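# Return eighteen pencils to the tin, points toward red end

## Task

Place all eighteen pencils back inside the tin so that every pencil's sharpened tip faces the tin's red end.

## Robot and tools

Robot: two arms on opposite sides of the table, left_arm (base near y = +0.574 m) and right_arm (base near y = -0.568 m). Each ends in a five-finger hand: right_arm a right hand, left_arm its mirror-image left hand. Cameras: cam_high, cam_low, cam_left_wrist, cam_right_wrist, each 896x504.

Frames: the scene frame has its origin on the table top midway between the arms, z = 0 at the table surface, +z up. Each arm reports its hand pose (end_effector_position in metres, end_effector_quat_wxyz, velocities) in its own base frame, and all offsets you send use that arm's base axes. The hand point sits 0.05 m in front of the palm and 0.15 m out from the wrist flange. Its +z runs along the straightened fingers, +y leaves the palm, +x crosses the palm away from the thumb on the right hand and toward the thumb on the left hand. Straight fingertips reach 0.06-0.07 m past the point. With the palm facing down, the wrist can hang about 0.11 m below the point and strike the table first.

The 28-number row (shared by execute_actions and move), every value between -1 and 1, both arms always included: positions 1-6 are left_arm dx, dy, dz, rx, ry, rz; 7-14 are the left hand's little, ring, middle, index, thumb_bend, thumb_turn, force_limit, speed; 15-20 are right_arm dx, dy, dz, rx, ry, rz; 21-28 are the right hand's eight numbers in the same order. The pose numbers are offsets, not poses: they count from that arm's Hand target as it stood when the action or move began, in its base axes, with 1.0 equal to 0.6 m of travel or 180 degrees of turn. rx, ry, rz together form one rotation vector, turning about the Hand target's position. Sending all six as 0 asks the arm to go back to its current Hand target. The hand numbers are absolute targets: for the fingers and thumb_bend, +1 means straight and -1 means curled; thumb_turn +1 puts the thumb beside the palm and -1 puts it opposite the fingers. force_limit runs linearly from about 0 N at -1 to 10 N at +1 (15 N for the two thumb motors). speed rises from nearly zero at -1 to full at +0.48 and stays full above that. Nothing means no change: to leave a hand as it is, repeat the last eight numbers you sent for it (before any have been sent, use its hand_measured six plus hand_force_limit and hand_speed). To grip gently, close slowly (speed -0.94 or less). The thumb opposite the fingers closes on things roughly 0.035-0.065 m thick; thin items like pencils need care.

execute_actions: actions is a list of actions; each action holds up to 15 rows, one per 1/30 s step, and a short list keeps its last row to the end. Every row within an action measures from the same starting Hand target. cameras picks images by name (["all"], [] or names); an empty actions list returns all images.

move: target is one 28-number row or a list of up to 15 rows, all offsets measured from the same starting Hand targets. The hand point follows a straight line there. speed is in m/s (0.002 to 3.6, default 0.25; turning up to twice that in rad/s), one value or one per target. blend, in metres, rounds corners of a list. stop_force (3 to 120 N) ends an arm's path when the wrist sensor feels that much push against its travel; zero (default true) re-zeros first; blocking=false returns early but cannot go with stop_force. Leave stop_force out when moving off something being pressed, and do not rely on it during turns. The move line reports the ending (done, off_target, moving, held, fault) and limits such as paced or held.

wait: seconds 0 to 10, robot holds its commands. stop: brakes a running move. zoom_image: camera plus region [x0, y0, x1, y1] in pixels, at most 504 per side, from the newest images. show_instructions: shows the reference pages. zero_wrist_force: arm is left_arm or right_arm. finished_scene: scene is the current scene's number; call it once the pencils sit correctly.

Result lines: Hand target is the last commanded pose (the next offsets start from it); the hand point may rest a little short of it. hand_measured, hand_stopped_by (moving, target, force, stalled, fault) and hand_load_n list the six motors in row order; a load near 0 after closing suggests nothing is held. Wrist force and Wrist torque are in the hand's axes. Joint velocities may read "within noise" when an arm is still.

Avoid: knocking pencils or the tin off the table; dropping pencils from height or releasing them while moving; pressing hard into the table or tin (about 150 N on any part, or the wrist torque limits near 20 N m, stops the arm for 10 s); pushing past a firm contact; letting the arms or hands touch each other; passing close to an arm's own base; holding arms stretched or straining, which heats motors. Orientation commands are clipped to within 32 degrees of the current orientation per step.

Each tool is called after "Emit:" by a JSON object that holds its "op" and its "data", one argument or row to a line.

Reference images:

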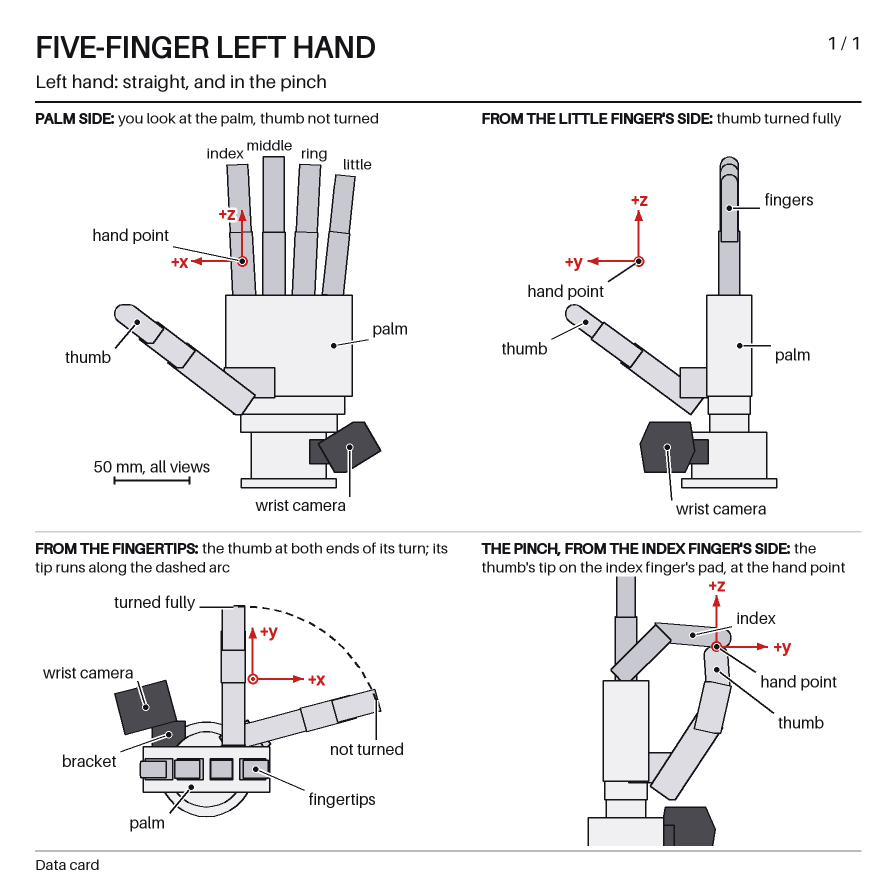

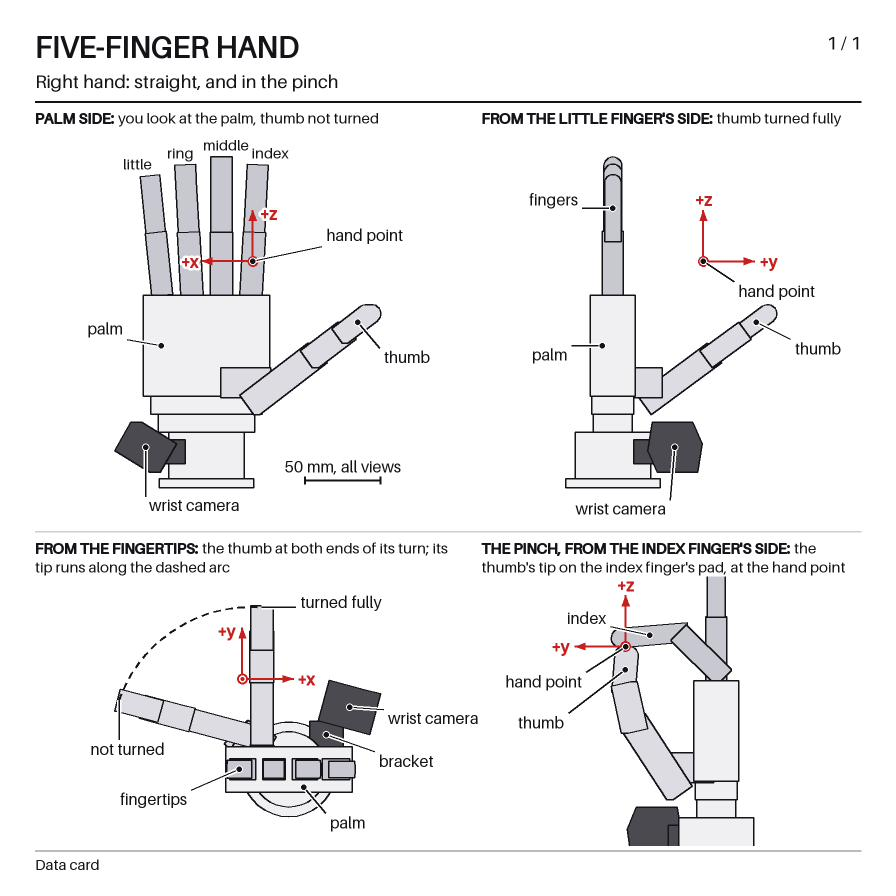

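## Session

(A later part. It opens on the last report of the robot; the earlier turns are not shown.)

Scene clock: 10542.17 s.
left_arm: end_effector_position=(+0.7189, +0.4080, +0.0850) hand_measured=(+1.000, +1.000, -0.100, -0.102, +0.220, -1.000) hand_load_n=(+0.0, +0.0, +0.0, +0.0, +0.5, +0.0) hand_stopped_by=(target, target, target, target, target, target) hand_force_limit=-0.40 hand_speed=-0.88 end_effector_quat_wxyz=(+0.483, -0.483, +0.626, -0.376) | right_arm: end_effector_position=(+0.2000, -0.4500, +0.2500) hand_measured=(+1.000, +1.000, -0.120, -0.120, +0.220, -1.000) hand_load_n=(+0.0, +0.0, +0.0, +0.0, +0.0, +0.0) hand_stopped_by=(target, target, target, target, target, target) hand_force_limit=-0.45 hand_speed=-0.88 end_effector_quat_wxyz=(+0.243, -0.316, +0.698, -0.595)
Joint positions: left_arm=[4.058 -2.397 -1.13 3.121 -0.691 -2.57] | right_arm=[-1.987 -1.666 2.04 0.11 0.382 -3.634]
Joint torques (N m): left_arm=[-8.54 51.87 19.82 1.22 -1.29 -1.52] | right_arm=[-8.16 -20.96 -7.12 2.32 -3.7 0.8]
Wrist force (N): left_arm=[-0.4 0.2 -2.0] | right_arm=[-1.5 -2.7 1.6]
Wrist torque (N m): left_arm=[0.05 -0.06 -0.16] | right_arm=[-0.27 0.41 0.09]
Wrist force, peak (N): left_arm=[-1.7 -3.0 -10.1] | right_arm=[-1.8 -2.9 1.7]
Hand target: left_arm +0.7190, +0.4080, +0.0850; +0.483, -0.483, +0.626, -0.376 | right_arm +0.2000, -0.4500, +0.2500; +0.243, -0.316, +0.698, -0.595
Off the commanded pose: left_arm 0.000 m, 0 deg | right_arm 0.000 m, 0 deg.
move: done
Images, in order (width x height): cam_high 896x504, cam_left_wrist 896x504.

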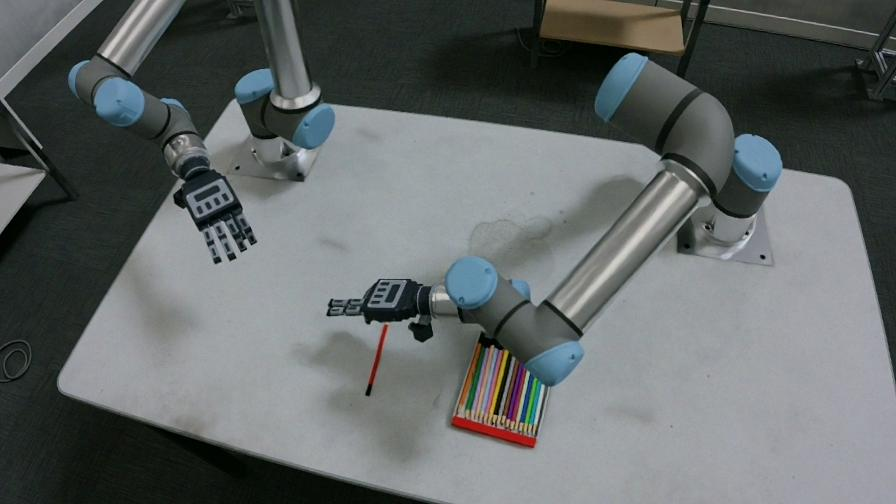

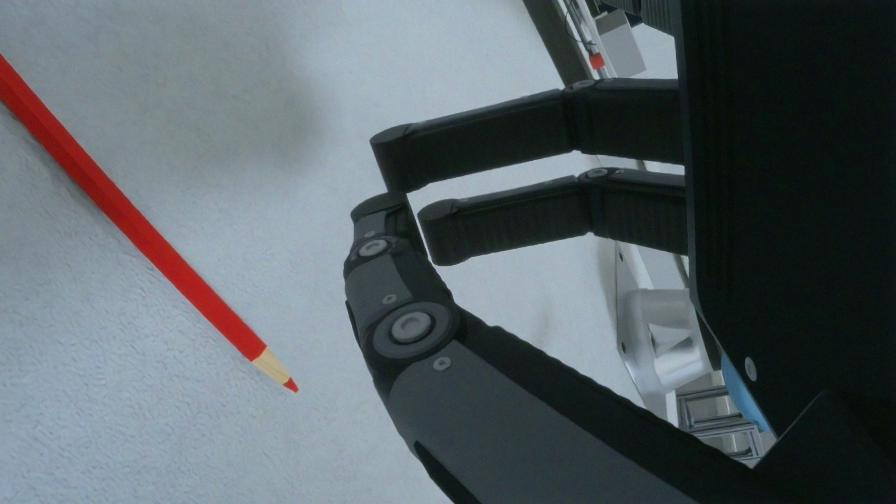

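Emit:
{"op": "move", "data": {
  "target": [-0.0012,-0.011,-0.0833,0,0,0.0222,1,1,-0.1,-0.1,0.22,-1,-0.4,-0.88,0,0,0,0,0,0,1,1,-0.12,-0.12,0.22,-1,-0.45,-0.88],
  "speed": 0.1,
  "cameras": ["cam_left_wrist"]
}}

Scene clock: 10563.77 s.
left_arm: end_effector_position=(+0.7183, +0.4013, +0.0350) hand_measured=(+1.000, +1.000, -0.100, -0.102, +0.220, -1.000) hand_load_n=(-0.5, +0.0, +0.0, +0.0, +0.0, +0.0) hand_stopped_by=(target, target, target, target, target, target) hand_force_limit=-0.40 hand_speed=-0.88 end_effector_quat_wxyz=(+0.496, -0.504, +0.609, -0.359) | right_arm: end_effector_position=(+0.2000, -0.4500, +0.2500) hand_measured=(+1.000, +1.000, -0.120, -0.120, +0.220, -1.000) hand_load_n=(+0.0, +0.0, +0.0, +0.0, +0.0, +0.0) hand_stopped_by=(target, target, target, target, target, target) hand_force_limit=-0.45 hand_speed=-0.88 end_effector_quat_wxyz=(+0.243, -0.316, +0.698, -0.595)
Joint positions: left_arm=[4.037 -2.407 -1.249 3.288 -0.774 -2.62] | right_arm=[-1.987 -1.666 2.04 0.11 0.382 -3.634]
Joint torques (N m): left_arm=[9.65 59.58 13.63 1.09 0.28 2.19] | right_arm=[-8.06 -20.96 -6.64 2.2 -3.75 0.81]
Wrist force (N): left_arm=[-0.1 -0.1 -1.9] | right_arm=[-1.7 -2.6 1.6]
Wrist torque (N m): left_arm=[0.01 -0.09 -0.14] | right_arm=[-0.24 0.43 0.09]
Wrist force, peak (N): left_arm=[-0.2 -0.7 -2.2] | right_arm=[-1.8 -2.9 1.6]
Hand target: left_arm +0.7182, +0.4014, +0.0350; +0.496, -0.504, +0.609, -0.359 | right_arm +0.2000, -0.4500, +0.2500; +0.243, -0.316, +0.698, -0.595
Off the commanded pose: left_arm 0.000 m, 0 deg | right_arm 0.000 m, 0 deg.
move: done
Images, in order (width x height): cam_left_wrist 896x504.

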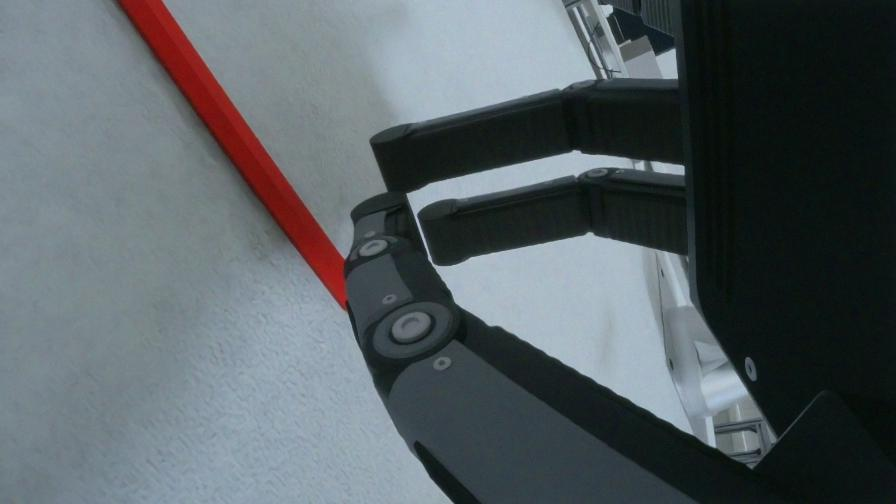

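Emit:
{"op": "move", "data": {
  "target": [0,0,-0.0283,0,0,0,1,1,-0.1,-0.1,0.22,-1,-0.4,-0.88,0,0,0,0,0,0,1,1,-0.12,-0.12,0.22,-1,-0.45,-0.88],
  "speed": 0.02,
  "stop_force": 3,
  "cameras": ["cam_left_wrist"]
}}

Emit:
{"op": "zoom_image", "data": {
  "camera": "cam_left_wrist",
  "region": [200, 60, 520, 400]
}}

Scene clock: 10583.83 s.
left_arm: end_effector_position=(+0.7182, +0.4014, +0.0180) hand_measured=(+1.000, +1.000, -0.100, -0.102, +0.220, -1.000) hand_load_n=(+0.0, +0.0, +0.0, +0.0, +0.0, +0.0) hand_stopped_by=(target, target, target, target, target, target) hand_force_limit=-0.40 hand_speed=-0.88 end_effector_quat_wxyz=(+0.496, -0.504, +0.609, -0.359) | right_arm: end_effector_position=(+0.2000, -0.4500, +0.2500) hand_measured=(+1.000, +1.000, -0.120, -0.120, +0.220, -1.000) hand_load_n=(+0.0, +0.0, +0.0, +0.0, +0.0, +0.0) hand_stopped_by=(target, target, target, target, target, target) hand_force_limit=-0.45 hand_speed=-0.88 end_effector_quat_wxyz=(+0.243, -0.316, +0.698, -0.595)
Joint positions: left_arm=[4.037 -2.428 -1.258 3.318 -0.775 -2.62] | right_arm=[-1.987 -1.666 2.04 0.11 0.382 -3.634]
Joint torques (N m): left_arm=[7.38 60.18 25.04 -1.37 -0.91 0.2] | right_arm=[-8.51 -20.66 -6.79 2.27 -3.65 0.77]
Wrist force (N): left_arm=[0.1 0.0 -2.0] | right_arm=[-1.8 -2.6 1.7]
Wrist torque (N m): left_arm=[0.03 -0.12 -0.13] | right_arm=[-0.26 0.45 0.08]
Wrist force, peak (N): left_arm=[-0.3 -0.4 -2.4] | right_arm=[-1.7 -2.8 1.9]
Hand target: left_arm +0.7182, +0.4014, +0.0180; +0.496, -0.504, +0.609, -0.359 | right_arm +0.2000, -0.4500, +0.2500; +0.243, -0.316, +0.698, -0.595
Off the commanded pose: left_arm 0.000 m, 0 deg | right_arm 0.000 m, 0 deg.
move: done
Images, in order (width x height): cam_left_wrist 896x504.

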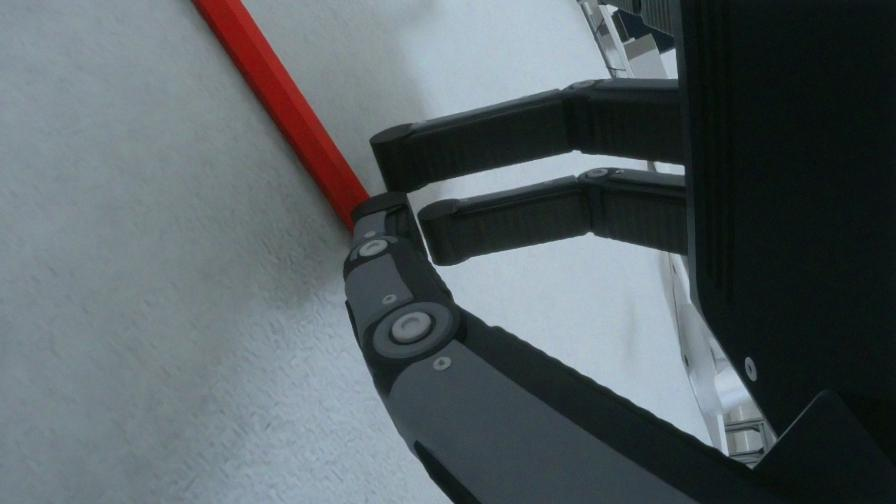

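Scaled by 1.482 from the camera's 896x504 image, which has a finer 1280x720 frame.

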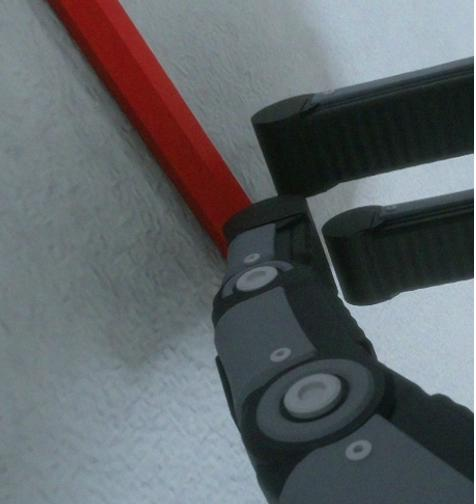

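Emit:
{"op": "move", "data": {
  "target": [
    [-0.005,0,0,0,0,0,1,1,-0.1,-0.1,0.22,-1,-0.4,-0.88,0,0,0,0,0,0,1,1,-0.12,-0.12,0.22,-1,-0.45,-0.88],
    [-0.005,0,-0.0125,0,0,0,1,1,-0.1,-0.1,0.22,-1,-0.4,-0.88,0,0,0,0,0,0,1,1,-0.12,-0.12,0.22,-1,-0.45,-0.88]
  ],
  "speed": 0.01,
  "stop_force": 3,
  "cameras": ["cam_left_wrist"]
}}

Emit:
{"op": "zoom_image", "data": {
  "camera": "cam_left_wrist",
  "region": [200, 60, 520, 400]
}}

Scene clock: 10594.63 s.
left_arm: end_effector_position=(+0.7152, +0.4014, +0.0124) hand_measured=(+1.000, +1.000, -0.100, -0.102, +0.220, -1.000) hand_load_n=(+0.0, +0.0, +0.0, -0.5, +0.0, +0.0) hand_stopped_by=(target, target, target, target, target, target) hand_force_limit=-0.40 hand_speed=-0.88 end_effector_quat_wxyz=(+0.496, -0.504, +0.609, -0.359) | right_arm: end_effector_position=(+0.2000, -0.4500, +0.2500) hand_measured=(+1.000, +1.000, -0.120, -0.120, +0.220, -1.000) hand_load_n=(+0.0, +0.0, +0.0, +0.0, +0.0, +0.0) hand_stopped_by=(target, target, target, target, target, target) hand_force_limit=-0.45 hand_speed=-0.88 end_effector_quat_wxyz=(+0.243, -0.316, +0.698, -0.595)
Joint positions: left_arm=[4.041 -2.43 -1.27 3.331 -0.771 -2.618] | right_arm=[-1.987 -1.666 2.04 0.11 0.382 -3.634]
Joint torques (N m): left_arm=[-2.64 58.34 24.67 -0.9 -0.9 -0.99] | right_arm=[-7.83 -20.91 -6.61 2.24 -3.71 0.83]
Wrist force (N): left_arm=[0.2 -3.3 -3.4] | right_arm=[-1.6 -2.7 1.7]
Wrist torque (N m): left_arm=[-0.02 -0.13 -0.12] | right_arm=[-0.25 0.42 0.09]
Wrist force, peak (N): left_arm=[-1.0 -8.2 -4.9] | right_arm=[-1.9 -2.9 1.7]
Hand target: left_arm +0.7152, +0.4014, +0.0124; +0.496, -0.504, +0.609, -0.359 (not the last commanded pose) | right_arm +0.2000, -0.4500, +0.2500; +0.243, -0.316, +0.698, -0.595
Off the commanded pose: left_arm 0.002 m, 0 deg | right_arm 0.000 m, 0 deg.
move: contact (left_arm); path passed 1 of 2 targets
Images, in order (width x height): cam_left_wrist 896x504.

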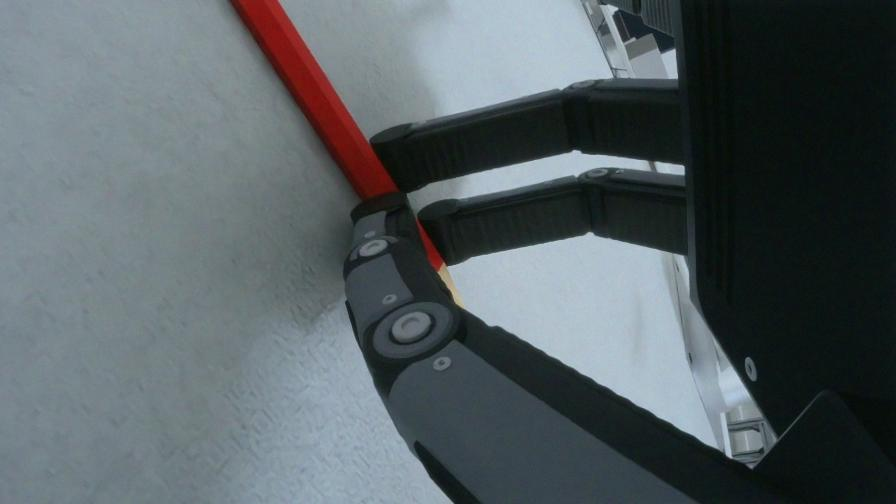

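Scaled by 1.482 from the camera's 896x504 image, which has a finer 1280x720 frame.

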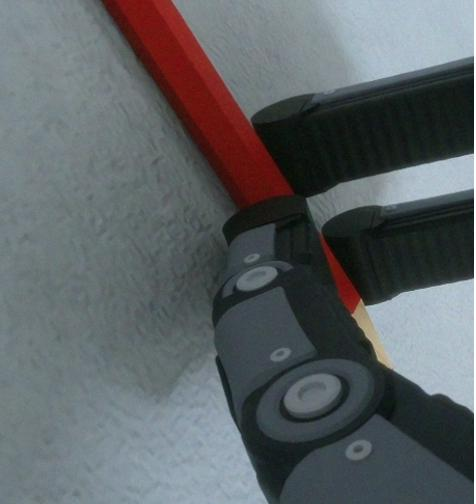

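Emit:
{"op": "move", "data": {
  "target": [
    [0,0,0,0,0,0,1,1,-0.6,-0.6,0.22,-1,-0.75,-0.92,0,0,0,0,0,0,1,1,-0.12,-0.12,0.22,-1,-0.45,-0.88],
    [0,0,0,0,0,0,1,1,-0.65,-0.65,0.22,-1,-0.4,-0.92,0,0,0,0,0,0,1,1,-0.12,-0.12,0.22,-1,-0.45,-0.88],
    [0,0,0.07,0,0,0,1,1,-0.65,-0.65,0.22,-1,-0.4,-0.92,0,0,0,0,0,0,1,1,-0.12,-0.12,0.22,-1,-0.45,-0.88]
  ],
  "speed": 0.03,
  "cameras": ["cam_left_wrist"]
}}

Scene clock: 10603.17 s.
left_arm: end_effector_position=(+0.7153, +0.4015, +0.0547) hand_measured=(+1.000, +1.000, -0.188, -0.166, +0.220, -1.000) hand_load_n=(+0.0, +0.0, +0.0, -0.5, +0.5, +0.0) hand_stopped_by=(target, target, force, force, target, target) hand_force_limit=-0.40 hand_speed=-0.92 end_effector_quat_wxyz=(+0.496, -0.504, +0.609, -0.359) end_effector_velocity=(+0.001, -0.001, -0.002) end_effector_angular_velocity=(+0.001, -0.002, -0.003) | right_arm: end_effector_position=(+0.2000, -0.4500, +0.2500) hand_measured=(+1.000, +1.000, -0.120, -0.120, +0.220, -1.000) hand_load_n=(+0.0, +0.0, +0.0, +0.0, +0.0, +0.0) hand_stopped_by=(target, target, target, target, target, target) hand_force_limit=-0.45 hand_speed=-0.88 end_effector_quat_wxyz=(+0.243, -0.316, +0.698, -0.595)
Joint positions: left_arm=[4.041 -2.378 -1.246 3.256 -0.771 -2.618] | right_arm=[-1.987 -1.666 2.04 0.11 0.382 -3.634]
Joint velocities: left_arm=[-0.001 -0.002 -0.001 0.006 0.002 0] | right_arm=[within noise]
Joint torques (N m): left_arm=[6.77 39.21 13.61 1.16 0.09 -1.74] | right_arm=[-7.7 -20.36 -6.54 2.27 -3.8 0.77]
Wrist force (N): left_arm=[-0.2 0.0 -1.9] | right_arm=[-1.6 -2.6 1.7]
Wrist torque (N m): left_arm=[0.02 -0.07 -0.15] | right_arm=[-0.27 0.41 0.09]
Wrist force, peak (N): left_arm=[-0.9 -4.6 -2.7] | right_arm=[-1.8 -2.9 1.7]
Hand target: left_arm +0.7152, +0.4014, +0.0544; +0.496, -0.504, +0.609, -0.359 | right_arm +0.2000, -0.4500, +0.2500; +0.243, -0.316, +0.698, -0.595
Off the commanded pose: left_arm 0.000 m, 0 deg | right_arm 0.000 m, 0 deg.
move: done
Images, in order (width x height): cam_left_wrist 896x504.

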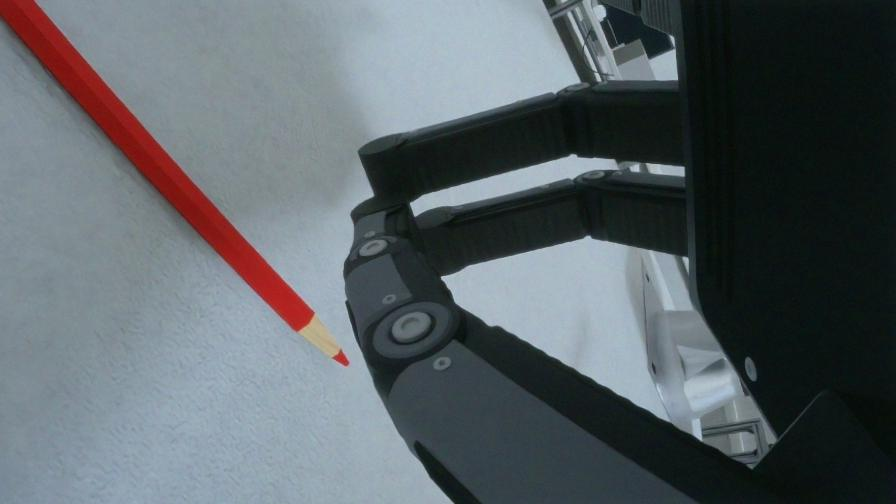

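Emit:
{"op": "zoom_image", "data": {
  "camera": "cam_left_wrist",
  "region": [0, 0, 380, 400]
}}

Scaled by 1.260 from the camera's 896x504 image, which has a finer 1280x720 frame.

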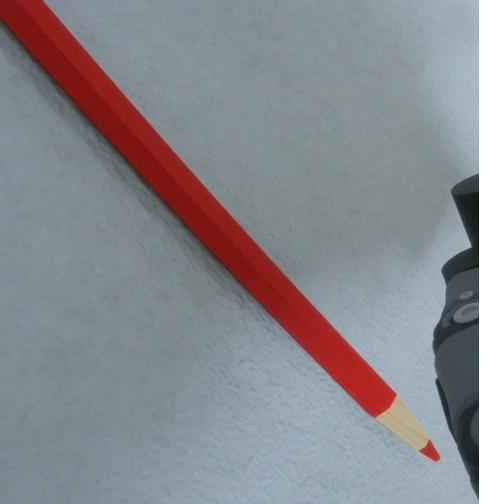

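Emit:
{"op": "move", "data": {
  "target": [
    [0,0,0,0,0,0,1,1,-0.1,-0.1,0.22,-1,-0.4,-0.88,0,0,0,0,0,0,1,1,-0.12,-0.12,0.22,-1,-0.45,-0.88],
    [-0.0097,0.0093,-0.0407,0,0,0.0222,1,1,-0.1,-0.1,0.22,-1,-0.4,-0.88,0,0,0,0,0,0,1,1,-0.12,-0.12,0.22,-1,-0.45,-0.88]
  ],
  "speed": 0.05,
  "cameras": ["cam_left_wrist"]
}}

Emit:
{"op": "zoom_image", "data": {
  "camera": "cam_left_wrist",
  "region": [100, 60, 480, 460]
}}

Scene clock: 10633.03 s.
left_arm: end_effector_position=(+0.7094, +0.4069, +0.0299) hand_measured=(+1.000, +1.000, -0.100, -0.100, +0.220, -1.000) hand_load_n=(+0.0, +0.0, +0.0, +0.0, +0.0, +0.0) hand_stopped_by=(target, target, target, target, target, target) hand_force_limit=-0.40 hand_speed=-0.88 end_effector_quat_wxyz=(+0.508, -0.525, +0.591, -0.341) | right_arm: end_effector_position=(+0.2000, -0.4500, +0.2500) hand_measured=(+1.000, +1.000, -0.120, -0.120, +0.220, -1.000) hand_load_n=(+0.0, +0.0, +0.0, +0.0, +0.0, +0.0) hand_stopped_by=(target, target, target, target, target, target) hand_force_limit=-0.45 hand_speed=-0.88 end_effector_quat_wxyz=(+0.243, -0.316, +0.698, -0.595)
Joint positions: left_arm=[4.038 -2.379 -1.314 3.349 -0.84 -2.654] | right_arm=[-1.987 -1.666 2.04 0.11 0.382 -3.634]
Joint torques (N m): left_arm=[-2.54 42.56 25.23 -1.39 1.16 2.2] | right_arm=[-7.57 -20.56 -6.3 2.17 -3.85 0.65]
Wrist force (N): left_arm=[-0.2 0.0 -1.9] | right_arm=[-1.6 -2.5 1.7]
Wrist torque (N m): left_arm=[0.01 -0.07 -0.15] | right_arm=[-0.25 0.41 0.09]
Wrist force, peak (N): left_arm=[-0.2 -0.1 -2.3] | right_arm=[-1.7 -3.0 1.7]
Hand target: left_arm +0.7094, +0.4070, +0.0300; +0.508, -0.525, +0.591, -0.341 | right_arm +0.2000, -0.4500, +0.2500; +0.243, -0.316, +0.698, -0.595
Off the commanded pose: left_arm 0.000 m, 0 deg | right_arm 0.000 m, 0 deg.
move: done
Images, in order (width x height): cam_left_wrist 896x504.

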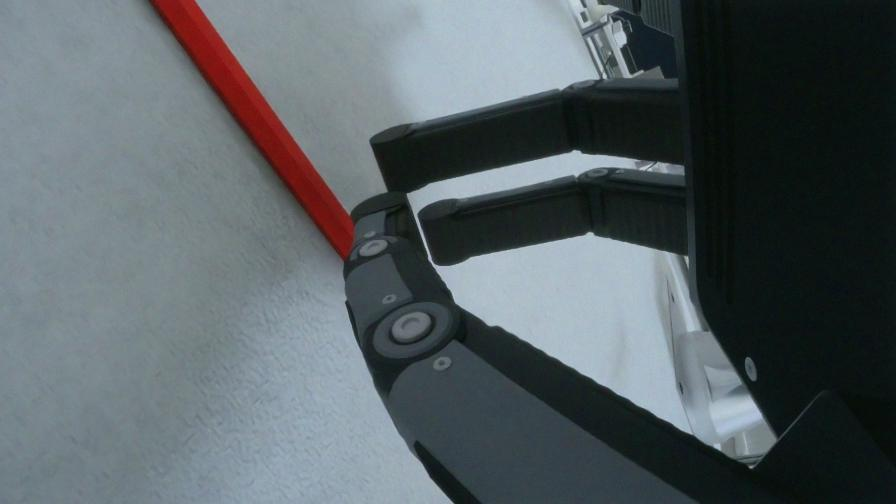

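Scaled by 1.260 from the camera's 896x504 image, which has a finer 1280x720 frame.

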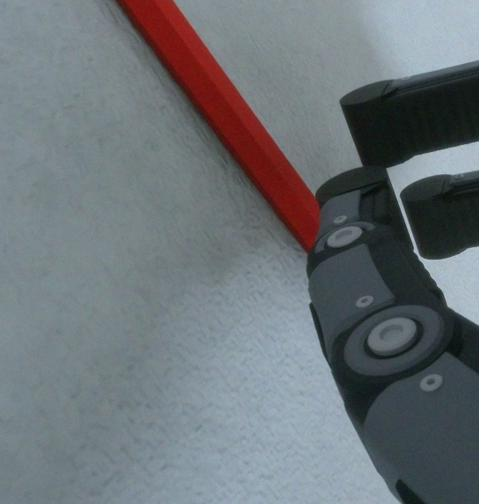

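Emit:
{"op": "move", "data": {
  "target": [
    [0,0,-0.02,0,0,0,1,1,-0.1,-0.1,0.22,-1,-0.4,-0.88,0,0,0,0,0,0,1,1,-0.12,-0.12,0.22,-1,-0.45,-0.88],
    [0,0,-0.0325,0,0,0,1,1,-0.1,-0.1,0.22,-1,-0.4,-0.88,0,0,0,0,0,0,1,1,-0.12,-0.12,0.22,-1,-0.45,-0.88]
  ],
  "speed": [0.03,0.01],
  "stop_force": 3,
  "cameras": ["cam_left_wrist"]
}}

Emit:
{"op": "zoom_image", "data": {
  "camera": "cam_left_wrist",
  "region": [200, 60, 520, 400]
}}

Scene clock: 10640.17 s.
left_arm: end_effector_position=(+0.7094, +0.4070, +0.0120) hand_measured=(+1.000, +1.000, -0.100, -0.100, +0.220, -1.000) hand_load_n=(+0.0, +0.0, +0.0, -0.5, +0.5, +0.0) hand_stopped_by=(target, target, target, target, target, target) hand_force_limit=-0.40 hand_speed=-0.88 end_effector_quat_wxyz=(+0.508, -0.525, +0.591, -0.341) | right_arm: end_effector_position=(+0.2000, -0.4500, +0.2500) hand_measured=(+1.000, +1.000, -0.120, -0.120, +0.220, -1.000) hand_load_n=(+0.0, +0.0, +0.0, +0.0, +0.0, +0.0) hand_stopped_by=(target, target, target, target, target, target) hand_force_limit=-0.45 hand_speed=-0.88 end_effector_quat_wxyz=(+0.243, -0.316, +0.698, -0.595)
Joint positions: left_arm=[4.038 -2.403 -1.322 3.381 -0.84 -2.654] | right_arm=[-1.987 -1.666 2.04 0.11 0.382 -3.634]
Joint torques (N m): left_arm=[6.54 57.45 23.85 -0.98 -1 0.4] | right_arm=[-7.61 -20.25 -6.49 2.18 -3.71 0.76]
Wrist force (N): left_arm=[0.4 -1.3 -2.7] | right_arm=[-1.8 -2.4 1.5]
Wrist torque (N m): left_arm=[0.01 -0.11 -0.13] | right_arm=[-0.22 0.45 0.08]
Wrist force, peak (N): left_arm=[-0.7 -7.1 -4.0] | right_arm=[-1.8 -2.9 1.8]
Hand target: left_arm +0.7094, +0.4070, +0.0120; +0.508, -0.525, +0.591, -0.341 (not the last commanded pose) | right_arm +0.2000, -0.4500, +0.2500; +0.243, -0.316, +0.698, -0.595
Off the commanded pose: left_arm 0.002 m, 0 deg | right_arm 0.000 m, 0 deg.
move: contact (left_arm); path passed 1 of 2 targets
Images, in order (width x height): cam_left_wrist 896x504.

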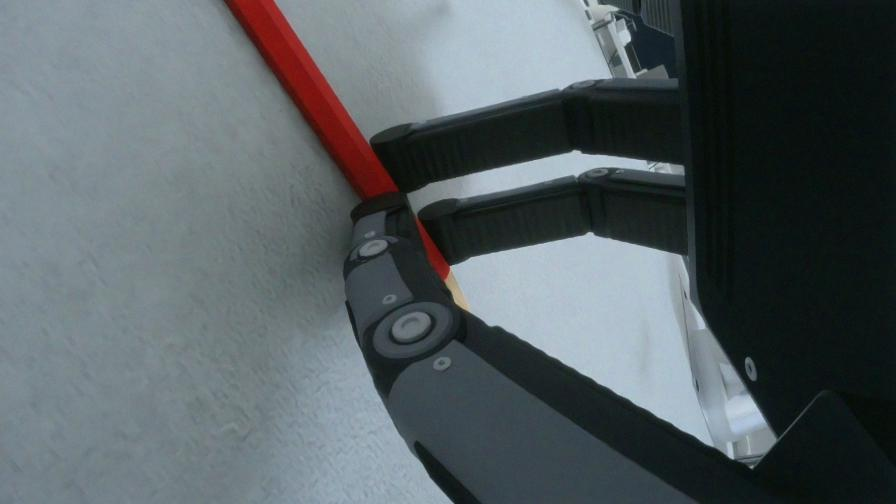

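Scaled by 1.482 from the camera's 896x504 image, which has a finer 1280x720 frame.

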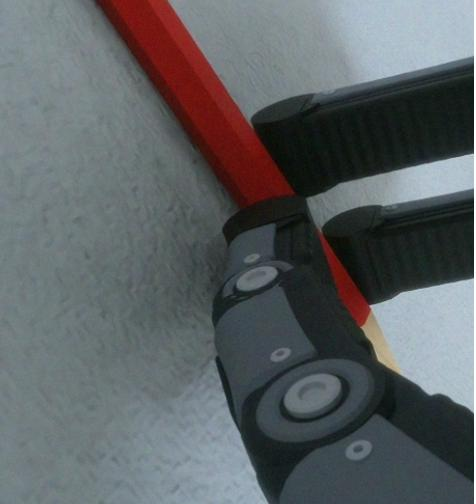

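Emit:
{"op": "move", "data": {
  "target": [
    [-0.0008,0,0.004,0,0,0,1,1,-0.1,-0.1,0.22,-1,-0.4,-0.88,0,0,0,0,0,0,1,1,-0.12,-0.12,0.22,-1,-0.45,-0.88],
    [-0.0037,-0.0003,0.004,0,0,0,1,1,-0.1,-0.1,0.22,-1,-0.4,-0.88,0,0,0,0,0,0,1,1,-0.12,-0.12,0.22,-1,-0.45,-0.88],
    [-0.0037,-0.0003,-0.004,0,0,0,1,1,-0.1,-0.1,0.22,-1,-0.4,-0.88,0,0,0,0,0,0,1,1,-0.12,-0.12,0.22,-1,-0.45,-0.88]
  ],
  "speed": [0.02,0.02,0.01],
  "stop_force": 3,
  "cameras": ["cam_left_wrist"]
}}

Emit:
{"op": "zoom_image", "data": {
  "camera": "cam_left_wrist",
  "region": [200, 60, 520, 400]
}}

Scene clock: 10653.23 s.
left_arm: end_effector_position=(+0.7072, +0.4070, +0.0120) hand_measured=(+1.000, +1.000, -0.100, -0.100, +0.220, -1.000) hand_load_n=(-0.5, +0.0, +0.0, -1.0, +0.0, +0.0) hand_stopped_by=(target, target, target, target, target, target) hand_force_limit=-0.40 hand_speed=-0.88 end_effector_quat_wxyz=(+0.508, -0.525, +0.591, -0.341) | right_arm: end_effector_position=(+0.2000, -0.4500, +0.2500) hand_measured=(+1.000, +1.000, -0.120, -0.120, +0.220, -1.000) hand_load_n=(-0.5, +0.0, +0.0, +0.0, +0.0, +0.0) hand_stopped_by=(target, target, target, target, target, target) hand_force_limit=-0.45 hand_speed=-0.88 end_effector_quat_wxyz=(+0.243, -0.316, +0.698, -0.595)
Joint positions: left_arm=[4.04 -2.399 -1.33 3.384 -0.837 -2.652] | right_arm=[-1.987 -1.666 2.04 0.11 0.382 -3.634]
Joint torques (N m): left_arm=[6.81 56.44 23.84 -1.2 1.22 -0.05] | right_arm=[-7.57 -20.35 -6.98 2.14 -3.75 0.79]
Wrist force (N): left_arm=[0.1 -3.5 -3.9] | right_arm=[-1.8 -2.8 1.5]
Wrist torque (N m): left_arm=[-0.01 -0.11 -0.13] | right_arm=[-0.27 0.45 0.08]
Wrist force, peak (N): left_arm=[-1.0 -9.1 -5.4] | right_arm=[-1.7 -3.0 1.7]
Hand target: left_arm +0.7072, +0.4070, +0.0120; +0.508, -0.525, +0.591, -0.341 (not the last commanded pose) | right_arm +0.2000, -0.4500, +0.2500; +0.243, -0.316, +0.698, -0.595
Off the commanded pose: left_arm 0.002 m, 0 deg | right_arm 0.000 m, 0 deg.
move: contact (left_arm); path passed 2 of 3 targets
Images, in order (width x height): cam_left_wrist 896x504.

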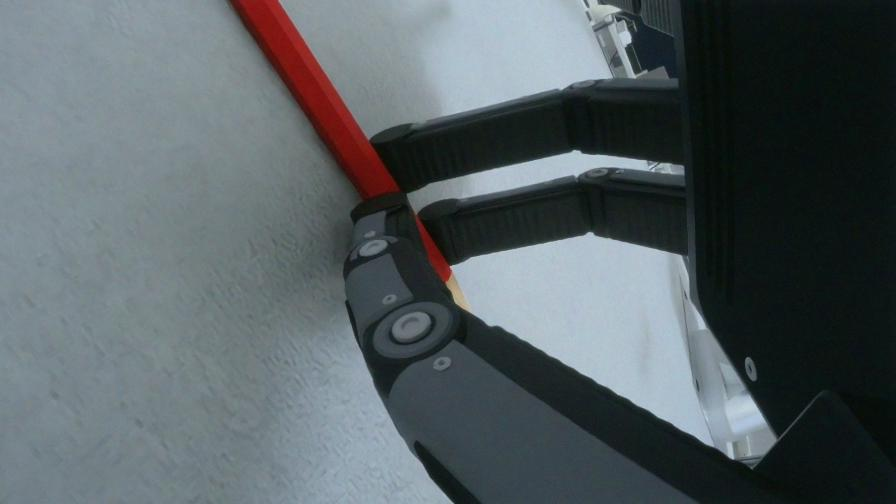

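Scaled by 1.482 from the camera's 896x504 image, which has a finer 1280x720 frame.

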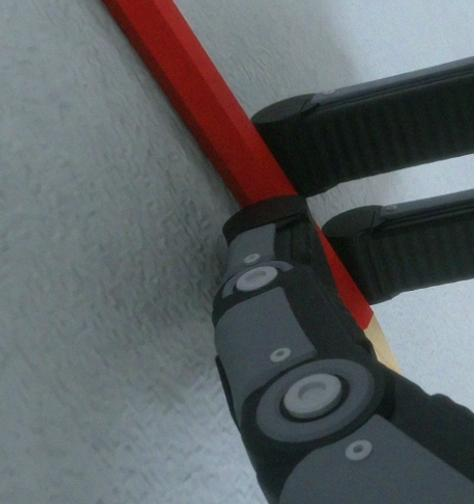

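Emit:
{"op": "move", "data": {
  "target": [
    [0,0,0.001,0,0,0,1,1,-0.1,-0.1,0.22,-1,-0.4,-0.88,0,0,0,0,0,0,1,1,-0.12,-0.12,0.22,-1,-0.45,-0.88],
    [0,0,0.001,0,0,0,1,1,-0.6,-0.6,0.22,-1,-0.75,-0.92,0,0,0,0,0,0,1,1,-0.12,-0.12,0.22,-1,-0.45,-0.88],
    [0,0,0.001,0,0,0,1,1,-0.65,-0.65,0.22,-1,-0.3,-0.92,0,0,0,0,0,0,1,1,-0.12,-0.12,0.22,-1,-0.45,-0.88]
  ],
  "speed": 0.02,
  "cameras": ["cam_left_wrist"]
}}

Emit:
{"op": "zoom_image", "data": {
  "camera": "cam_left_wrist",
  "region": [200, 60, 520, 400]
}}

Scene clock: 10665.43 s.
left_arm: end_effector_position=(+0.7072, +0.4070, +0.0126) hand_measured=(+1.000, +1.000, -0.188, -0.202, +0.220, -1.000) hand_load_n=(+0.0, +0.0, +6.0, +3.5, +4.0, -1.0) hand_stopped_by=(target, target, force, force, target, target) hand_force_limit=-0.30 hand_speed=-0.92 end_effector_quat_wxyz=(+0.508, -0.525, +0.591, -0.341) | right_arm: end_effector_position=(+0.2000, -0.4500, +0.2500) hand_measured=(+1.000, +1.000, -0.120, -0.120, +0.220, -1.000) hand_load_n=(+0.0, +0.0, +0.0, +0.0, +0.0, +0.0) hand_stopped_by=(target, target, target, target, target, target) hand_force_limit=-0.45 hand_speed=-0.88 end_effector_quat_wxyz=(+0.243, -0.316, +0.698, -0.595)
Joint positions: left_arm=[4.04 -2.398 -1.329 3.383 -0.837 -2.652] | right_arm=[-1.987 -1.666 2.04 0.11 0.382 -3.634]
Joint torques (N m): left_arm=[7.97 53.28 22.83 0.98 1.15 0.23] | right_arm=[-7.45 -20.36 -6.97 2.27 -3.77 0.73]
Wrist force (N): left_arm=[-0.7 -2.6 -2.7] | right_arm=[-1.7 -2.7 1.7]
Wrist torque (N m): left_arm=[-0.05 -0.10 -0.11] | right_arm=[-0.25 0.42 0.09]
Wrist force, peak (N): left_arm=[-0.1 -4.3 -4.0] | right_arm=[-1.6 -3.1 1.6]
Hand target: left_arm +0.7072, +0.4070, +0.0126; +0.508, -0.525, +0.591, -0.341 | right_arm +0.2000, -0.4500, +0.2500; +0.243, -0.316, +0.698, -0.595
Off the commanded pose: left_arm 0.000 m, 0 deg | right_arm 0.000 m, 0 deg.
move: done
Images, in order (width x height): cam_left_wrist 896x504.

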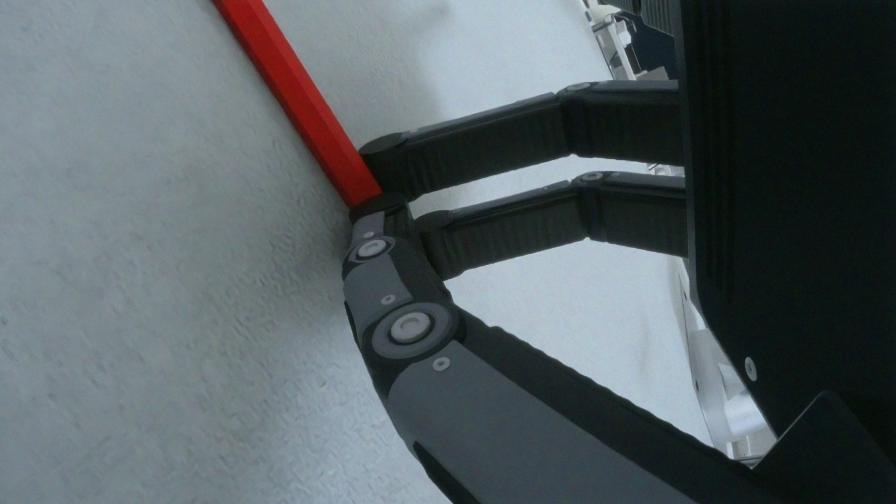

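Scaled by 1.482 from the camera's 896x504 image, which has a finer 1280x720 frame.

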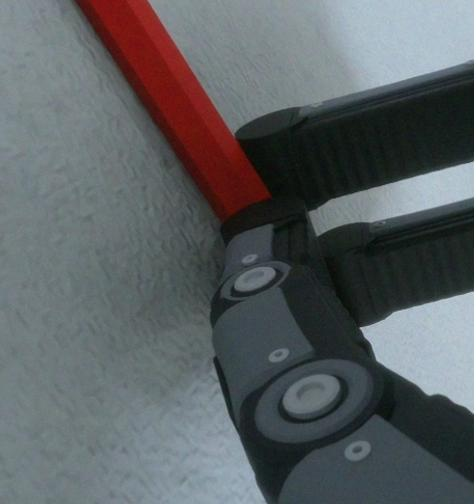

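Emit:
{"op": "move", "data": {
  "target": [0,0,0.05,0,0,0,1,1,-0.65,-0.65,0.22,-1,-0.3,-0.92,0,0,0,0,0,0,1,1,-0.12,-0.12,0.22,-1,-0.45,-0.88],
  "speed": 0.02,
  "cameras": ["cam_left_wrist"]
}}

Scene clock: 10683.70 s.
left_arm: end_effector_position=(+0.7072, +0.4070, +0.0428) hand_measured=(+1.000, +1.000, -0.188, -0.202, +0.220, -1.000) hand_load_n=(+0.0, +0.0, +0.0, +0.0, +0.0, +0.0) hand_stopped_by=(target, target, force, force, target, target) hand_force_limit=-0.30 hand_speed=-0.92 end_effector_quat_wxyz=(+0.508, -0.525, +0.591, -0.341) | right_arm: end_effector_position=(+0.2000, -0.4500, +0.2500) hand_measured=(+1.000, +1.000, -0.120, -0.120, +0.220, -1.000) hand_load_n=(+0.0, -0.5, +0.0, +0.0, +0.0, +0.0) hand_stopped_by=(target, target, target, target, target, target) hand_force_limit=-0.45 hand_speed=-0.88 end_effector_quat_wxyz=(+0.243, -0.316, +0.698, -0.595)
Joint positions: left_arm=[4.04 -2.36 -1.313 3.328 -0.837 -2.652] | right_arm=[-1.987 -1.666 2.04 0.11 0.382 -3.634]
Joint torques (N m): left_arm=[7.13 38.16 16.89 1.28 0.8 -1.88] | right_arm=[-6.81 -20.44 -5.93 2.31 -3.65 0.78]
Wrist force (N): left_arm=[0.1 -0.2 -1.9] | right_arm=[-1.7 -2.7 1.7]
Wrist torque (N m): left_arm=[0.00 -0.12 -0.12] | right_arm=[-0.25 0.42 0.09]
Wrist force, peak (N): left_arm=[-0.6 -2.7 -3.1] | right_arm=[-1.9 -2.9 1.6]
Hand target: left_arm +0.7072, +0.4070, +0.0426; +0.508, -0.525, +0.591, -0.341 | right_arm +0.2000, -0.4500, +0.2500; +0.243, -0.316, +0.698, -0.595
Off the commanded pose: left_arm 0.000 m, 0 deg | right_arm 0.000 m, 0 deg.
move: done
Images, in order (width x height): cam_left_wrist 896x504.

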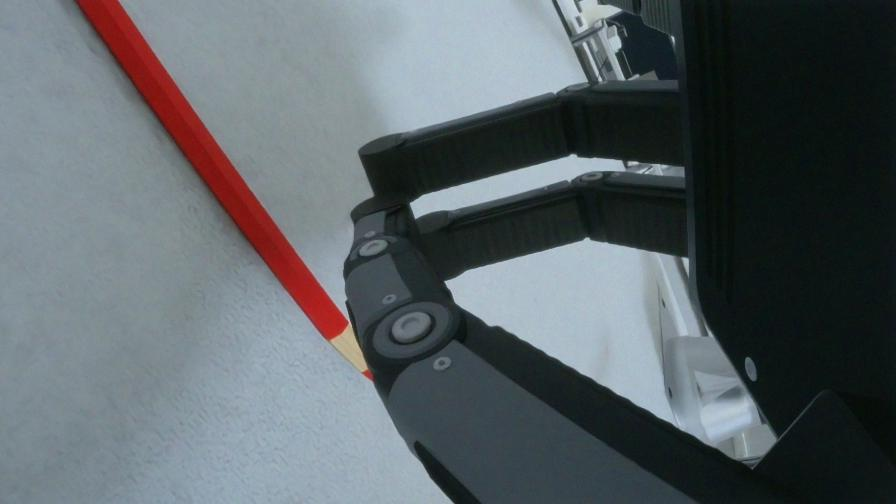

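Emit:
{"op": "zoom_image", "data": {
  "camera": "cam_left_wrist",
  "region": [60, 0, 400, 400]
}}

Scaled by 1.260 from the camera's 896x504 image, which has a finer 1280x720 frame.

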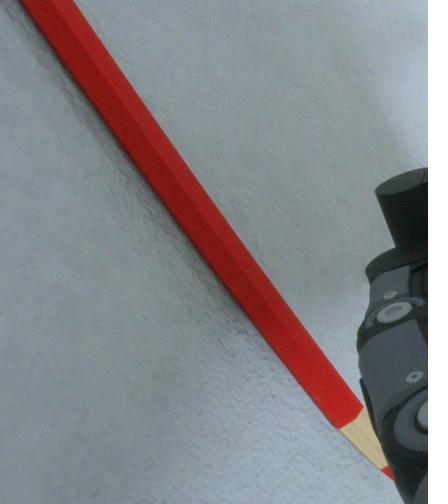

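Emit:
{"op": "move", "data": {
  "target": [
    [0,0,0,0,0,0,1,1,-0.12,-0.12,0.22,-1,-0.4,-0.88,0,0,0,0,0,0,1,1,-0.12,-0.12,0.22,-1,-0.45,-0.88],
    [-0.0147,-0.0007,-0.0377,-0.0222,-0.0016,0,1,1,-0.12,-0.12,0.22,-1,-0.4,-0.88,0,0,0,0,0,0,1,1,-0.12,-0.12,0.22,-1,-0.45,-0.88]
  ],
  "speed": 0.05,
  "cameras": ["cam_left_wrist"]
}}

Emit:
{"op": "zoom_image", "data": {
  "camera": "cam_left_wrist",
  "region": [200, 60, 520, 400]
}}

Scene clock: 10742.37 s.
left_arm: end_effector_position=(+0.6982, +0.4066, +0.0197) hand_measured=(+1.000, +1.000, -0.120, -0.120, +0.220, -1.000) hand_load_n=(+0.0, +0.0, +1.0, +0.0, +0.0, +0.0) hand_stopped_by=(target, target, target, target, target, target) hand_force_limit=-0.40 hand_speed=-0.88 end_effector_quat_wxyz=(-0.491, +0.542, -0.578, +0.363) end_effector_velocity=(+0.000, -0.001, +0.000) end_effector_angular_velocity=(+0.007, +0.005, +0.001) | right_arm: end_effector_position=(+0.2000, -0.4500, +0.2500) hand_measured=(+1.000, +1.000, -0.120, -0.120, +0.220, -1.000) hand_load_n=(+0.0, +0.0, +0.0, +0.0, +0.5, +0.0) hand_stopped_by=(target, target, target, target, target, target) hand_force_limit=-0.45 hand_speed=-0.88 end_effector_quat_wxyz=(+0.243, -0.316, +0.698, -0.595)
Joint positions: left_arm=[4.062 -2.39 -1.328 3.355 -0.801 -2.703] | right_arm=[-1.987 -1.666 2.04 0.11 0.382 -3.634]
Joint velocities: left_arm=[-0.003 0.003 -0.001 -0.004 -0.007 0.008] | right_arm=[within noise]
Joint torques (N m): left_arm=[-7.55 56.29 21.25 -1.44 -1.4 2.21] | right_arm=[-6.7 -19.75 -7.06 2.16 -3.73 0.88]
Wrist force (N): left_arm=[-0.4 -3.5 -2.0] | right_arm=[-1.7 -2.7 1.5]
Wrist torque (N m): left_arm=[-0.04 -0.10 -0.07] | right_arm=[-0.27 0.44 0.08]
Wrist force, peak (N): left_arm=[-0.6 -5.0 -2.6] | right_arm=[-1.7 -2.9 1.7]
Hand target: left_arm +0.6983, +0.4066, +0.0199; -0.491, +0.542, -0.578, +0.363 | right_arm +0.2000, -0.4500, +0.2500; +0.243, -0.316, +0.698, -0.595
Off the commanded pose: left_arm 0.000 m, 0 deg | right_arm 0.000 m, 0 deg.
move: done
Images, in order (width x height): cam_left_wrist 896x504.

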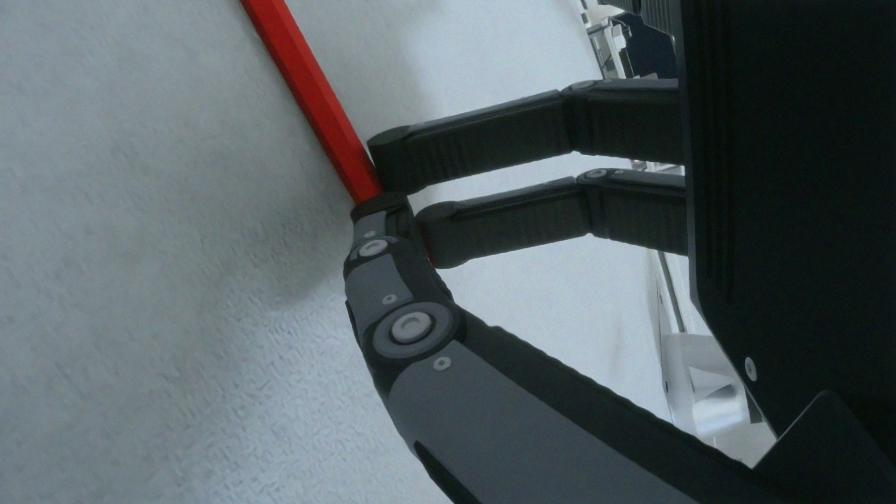

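Scaled by 1.482 from the camera's 896x504 image, which has a finer 1280x720 frame.

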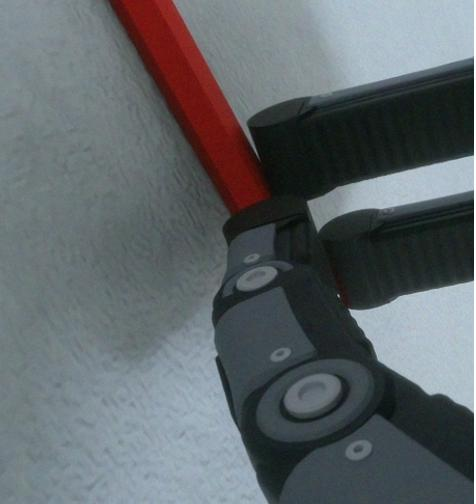

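Emit:
{"op": "move", "data": {
  "target": [
    [0,0,0.0167,0,0,0,1,1,-0.12,-0.12,0.22,-1,-0.4,-0.88,0,0,0,0,0,0,1,1,-0.12,-0.12,0.22,-1,-0.45,-0.88],
    [-0.0042,0,0.0167,0,0,0,1,1,-0.12,-0.12,0.22,-1,-0.4,-0.88,0,0,0,0,0,0,1,1,-0.12,-0.12,0.22,-1,-0.45,-0.88]
  ],
  "speed": 0.04,
  "cameras": ["cam_left_wrist"]
}}

Emit:
{"op": "zoom_image", "data": {
  "camera": "cam_left_wrist",
  "region": [100, 60, 480, 460]
}}

Scene clock: 10749.33 s.
left_arm: end_effector_position=(+0.6958, +0.4067, +0.0301) hand_measured=(+1.000, +1.000, -0.120, -0.120, +0.220, -1.000) hand_load_n=(+0.0, +0.0, -0.5, +0.0, +0.0, +0.0) hand_stopped_by=(target, target, target, target, target, target) hand_force_limit=-0.40 hand_speed=-0.88 end_effector_quat_wxyz=(-0.491, +0.542, -0.578, +0.363) end_effector_velocity=(+0.001, +0.002, +0.001) end_effector_angular_velocity=(+0.003, -0.001, +0.001) | right_arm: end_effector_position=(+0.2000, -0.4500, +0.2500) hand_measured=(+1.000, +1.000, -0.120, -0.120, +0.220, -1.000) hand_load_n=(+0.0, +0.0, +0.0, +0.0, +0.0, +0.0) hand_stopped_by=(target, target, target, target, target, target) hand_force_limit=-0.45 hand_speed=-0.88 end_effector_quat_wxyz=(+0.243, -0.316, +0.698, -0.595)
Joint positions: left_arm=[4.065 -2.372 -1.33 3.339 -0.798 -2.701] | right_arm=[-1.987 -1.666 2.04 0.11 0.382 -3.634]
Joint velocities: left_arm=[0.001 -0.002 0.006 -0.002 -0.001 0] | right_arm=[within noise]
Joint torques (N m): left_arm=[-6.86 37.31 25.8 -1.46 -1.14 -0.49] | right_arm=[-6.68 -19.78 -6.59 2.23 -3.85 0.72]
Wrist force (N): left_arm=[0.2 -0.3 -2.2] | right_arm=[-1.7 -2.7 1.5]
Wrist torque (N m): left_arm=[0.01 -0.17 -0.11] | right_arm=[-0.25 0.44 0.08]
Wrist force, peak (N): left_arm=[-0.4 -3.6 -2.3] | right_arm=[-1.7 -3.0 1.6]
Hand target: left_arm +0.6958, +0.4066, +0.0300; -0.491, +0.542, -0.578, +0.363 | right_arm +0.2000, -0.4500, +0.2500; +0.243, -0.316, +0.698, -0.595
Off the commanded pose: left_arm 0.000 m, 0 deg | right_arm 0.000 m, 0 deg.
move: done
Images, in order (width x height): cam_left_wrist 896x504.

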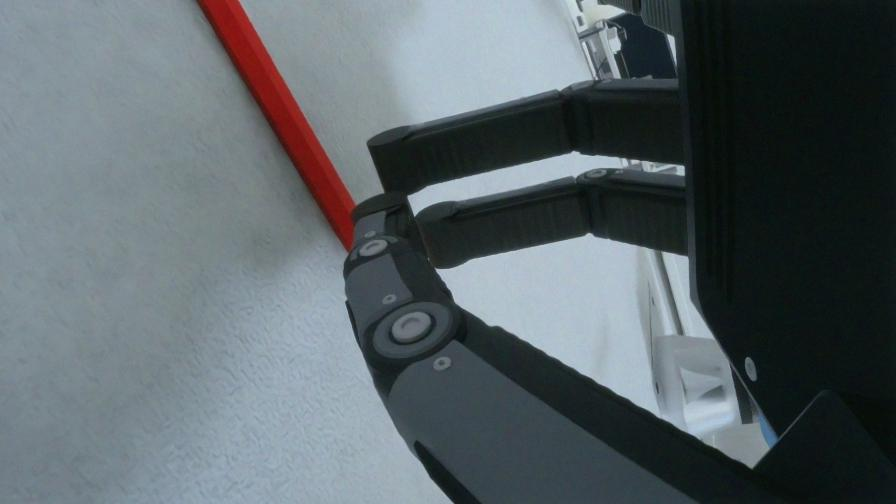

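Scaled by 1.260 from the camera's 896x504 image, which has a finer 1280x720 frame.

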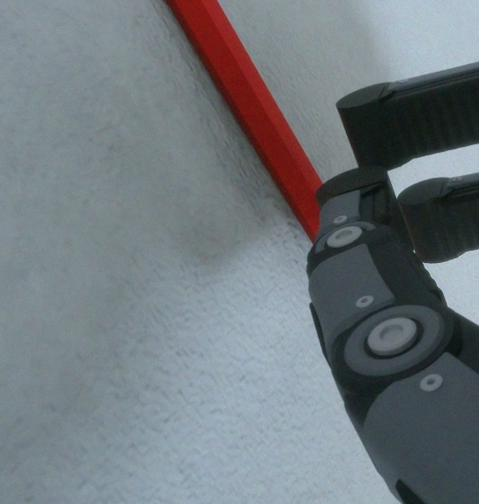

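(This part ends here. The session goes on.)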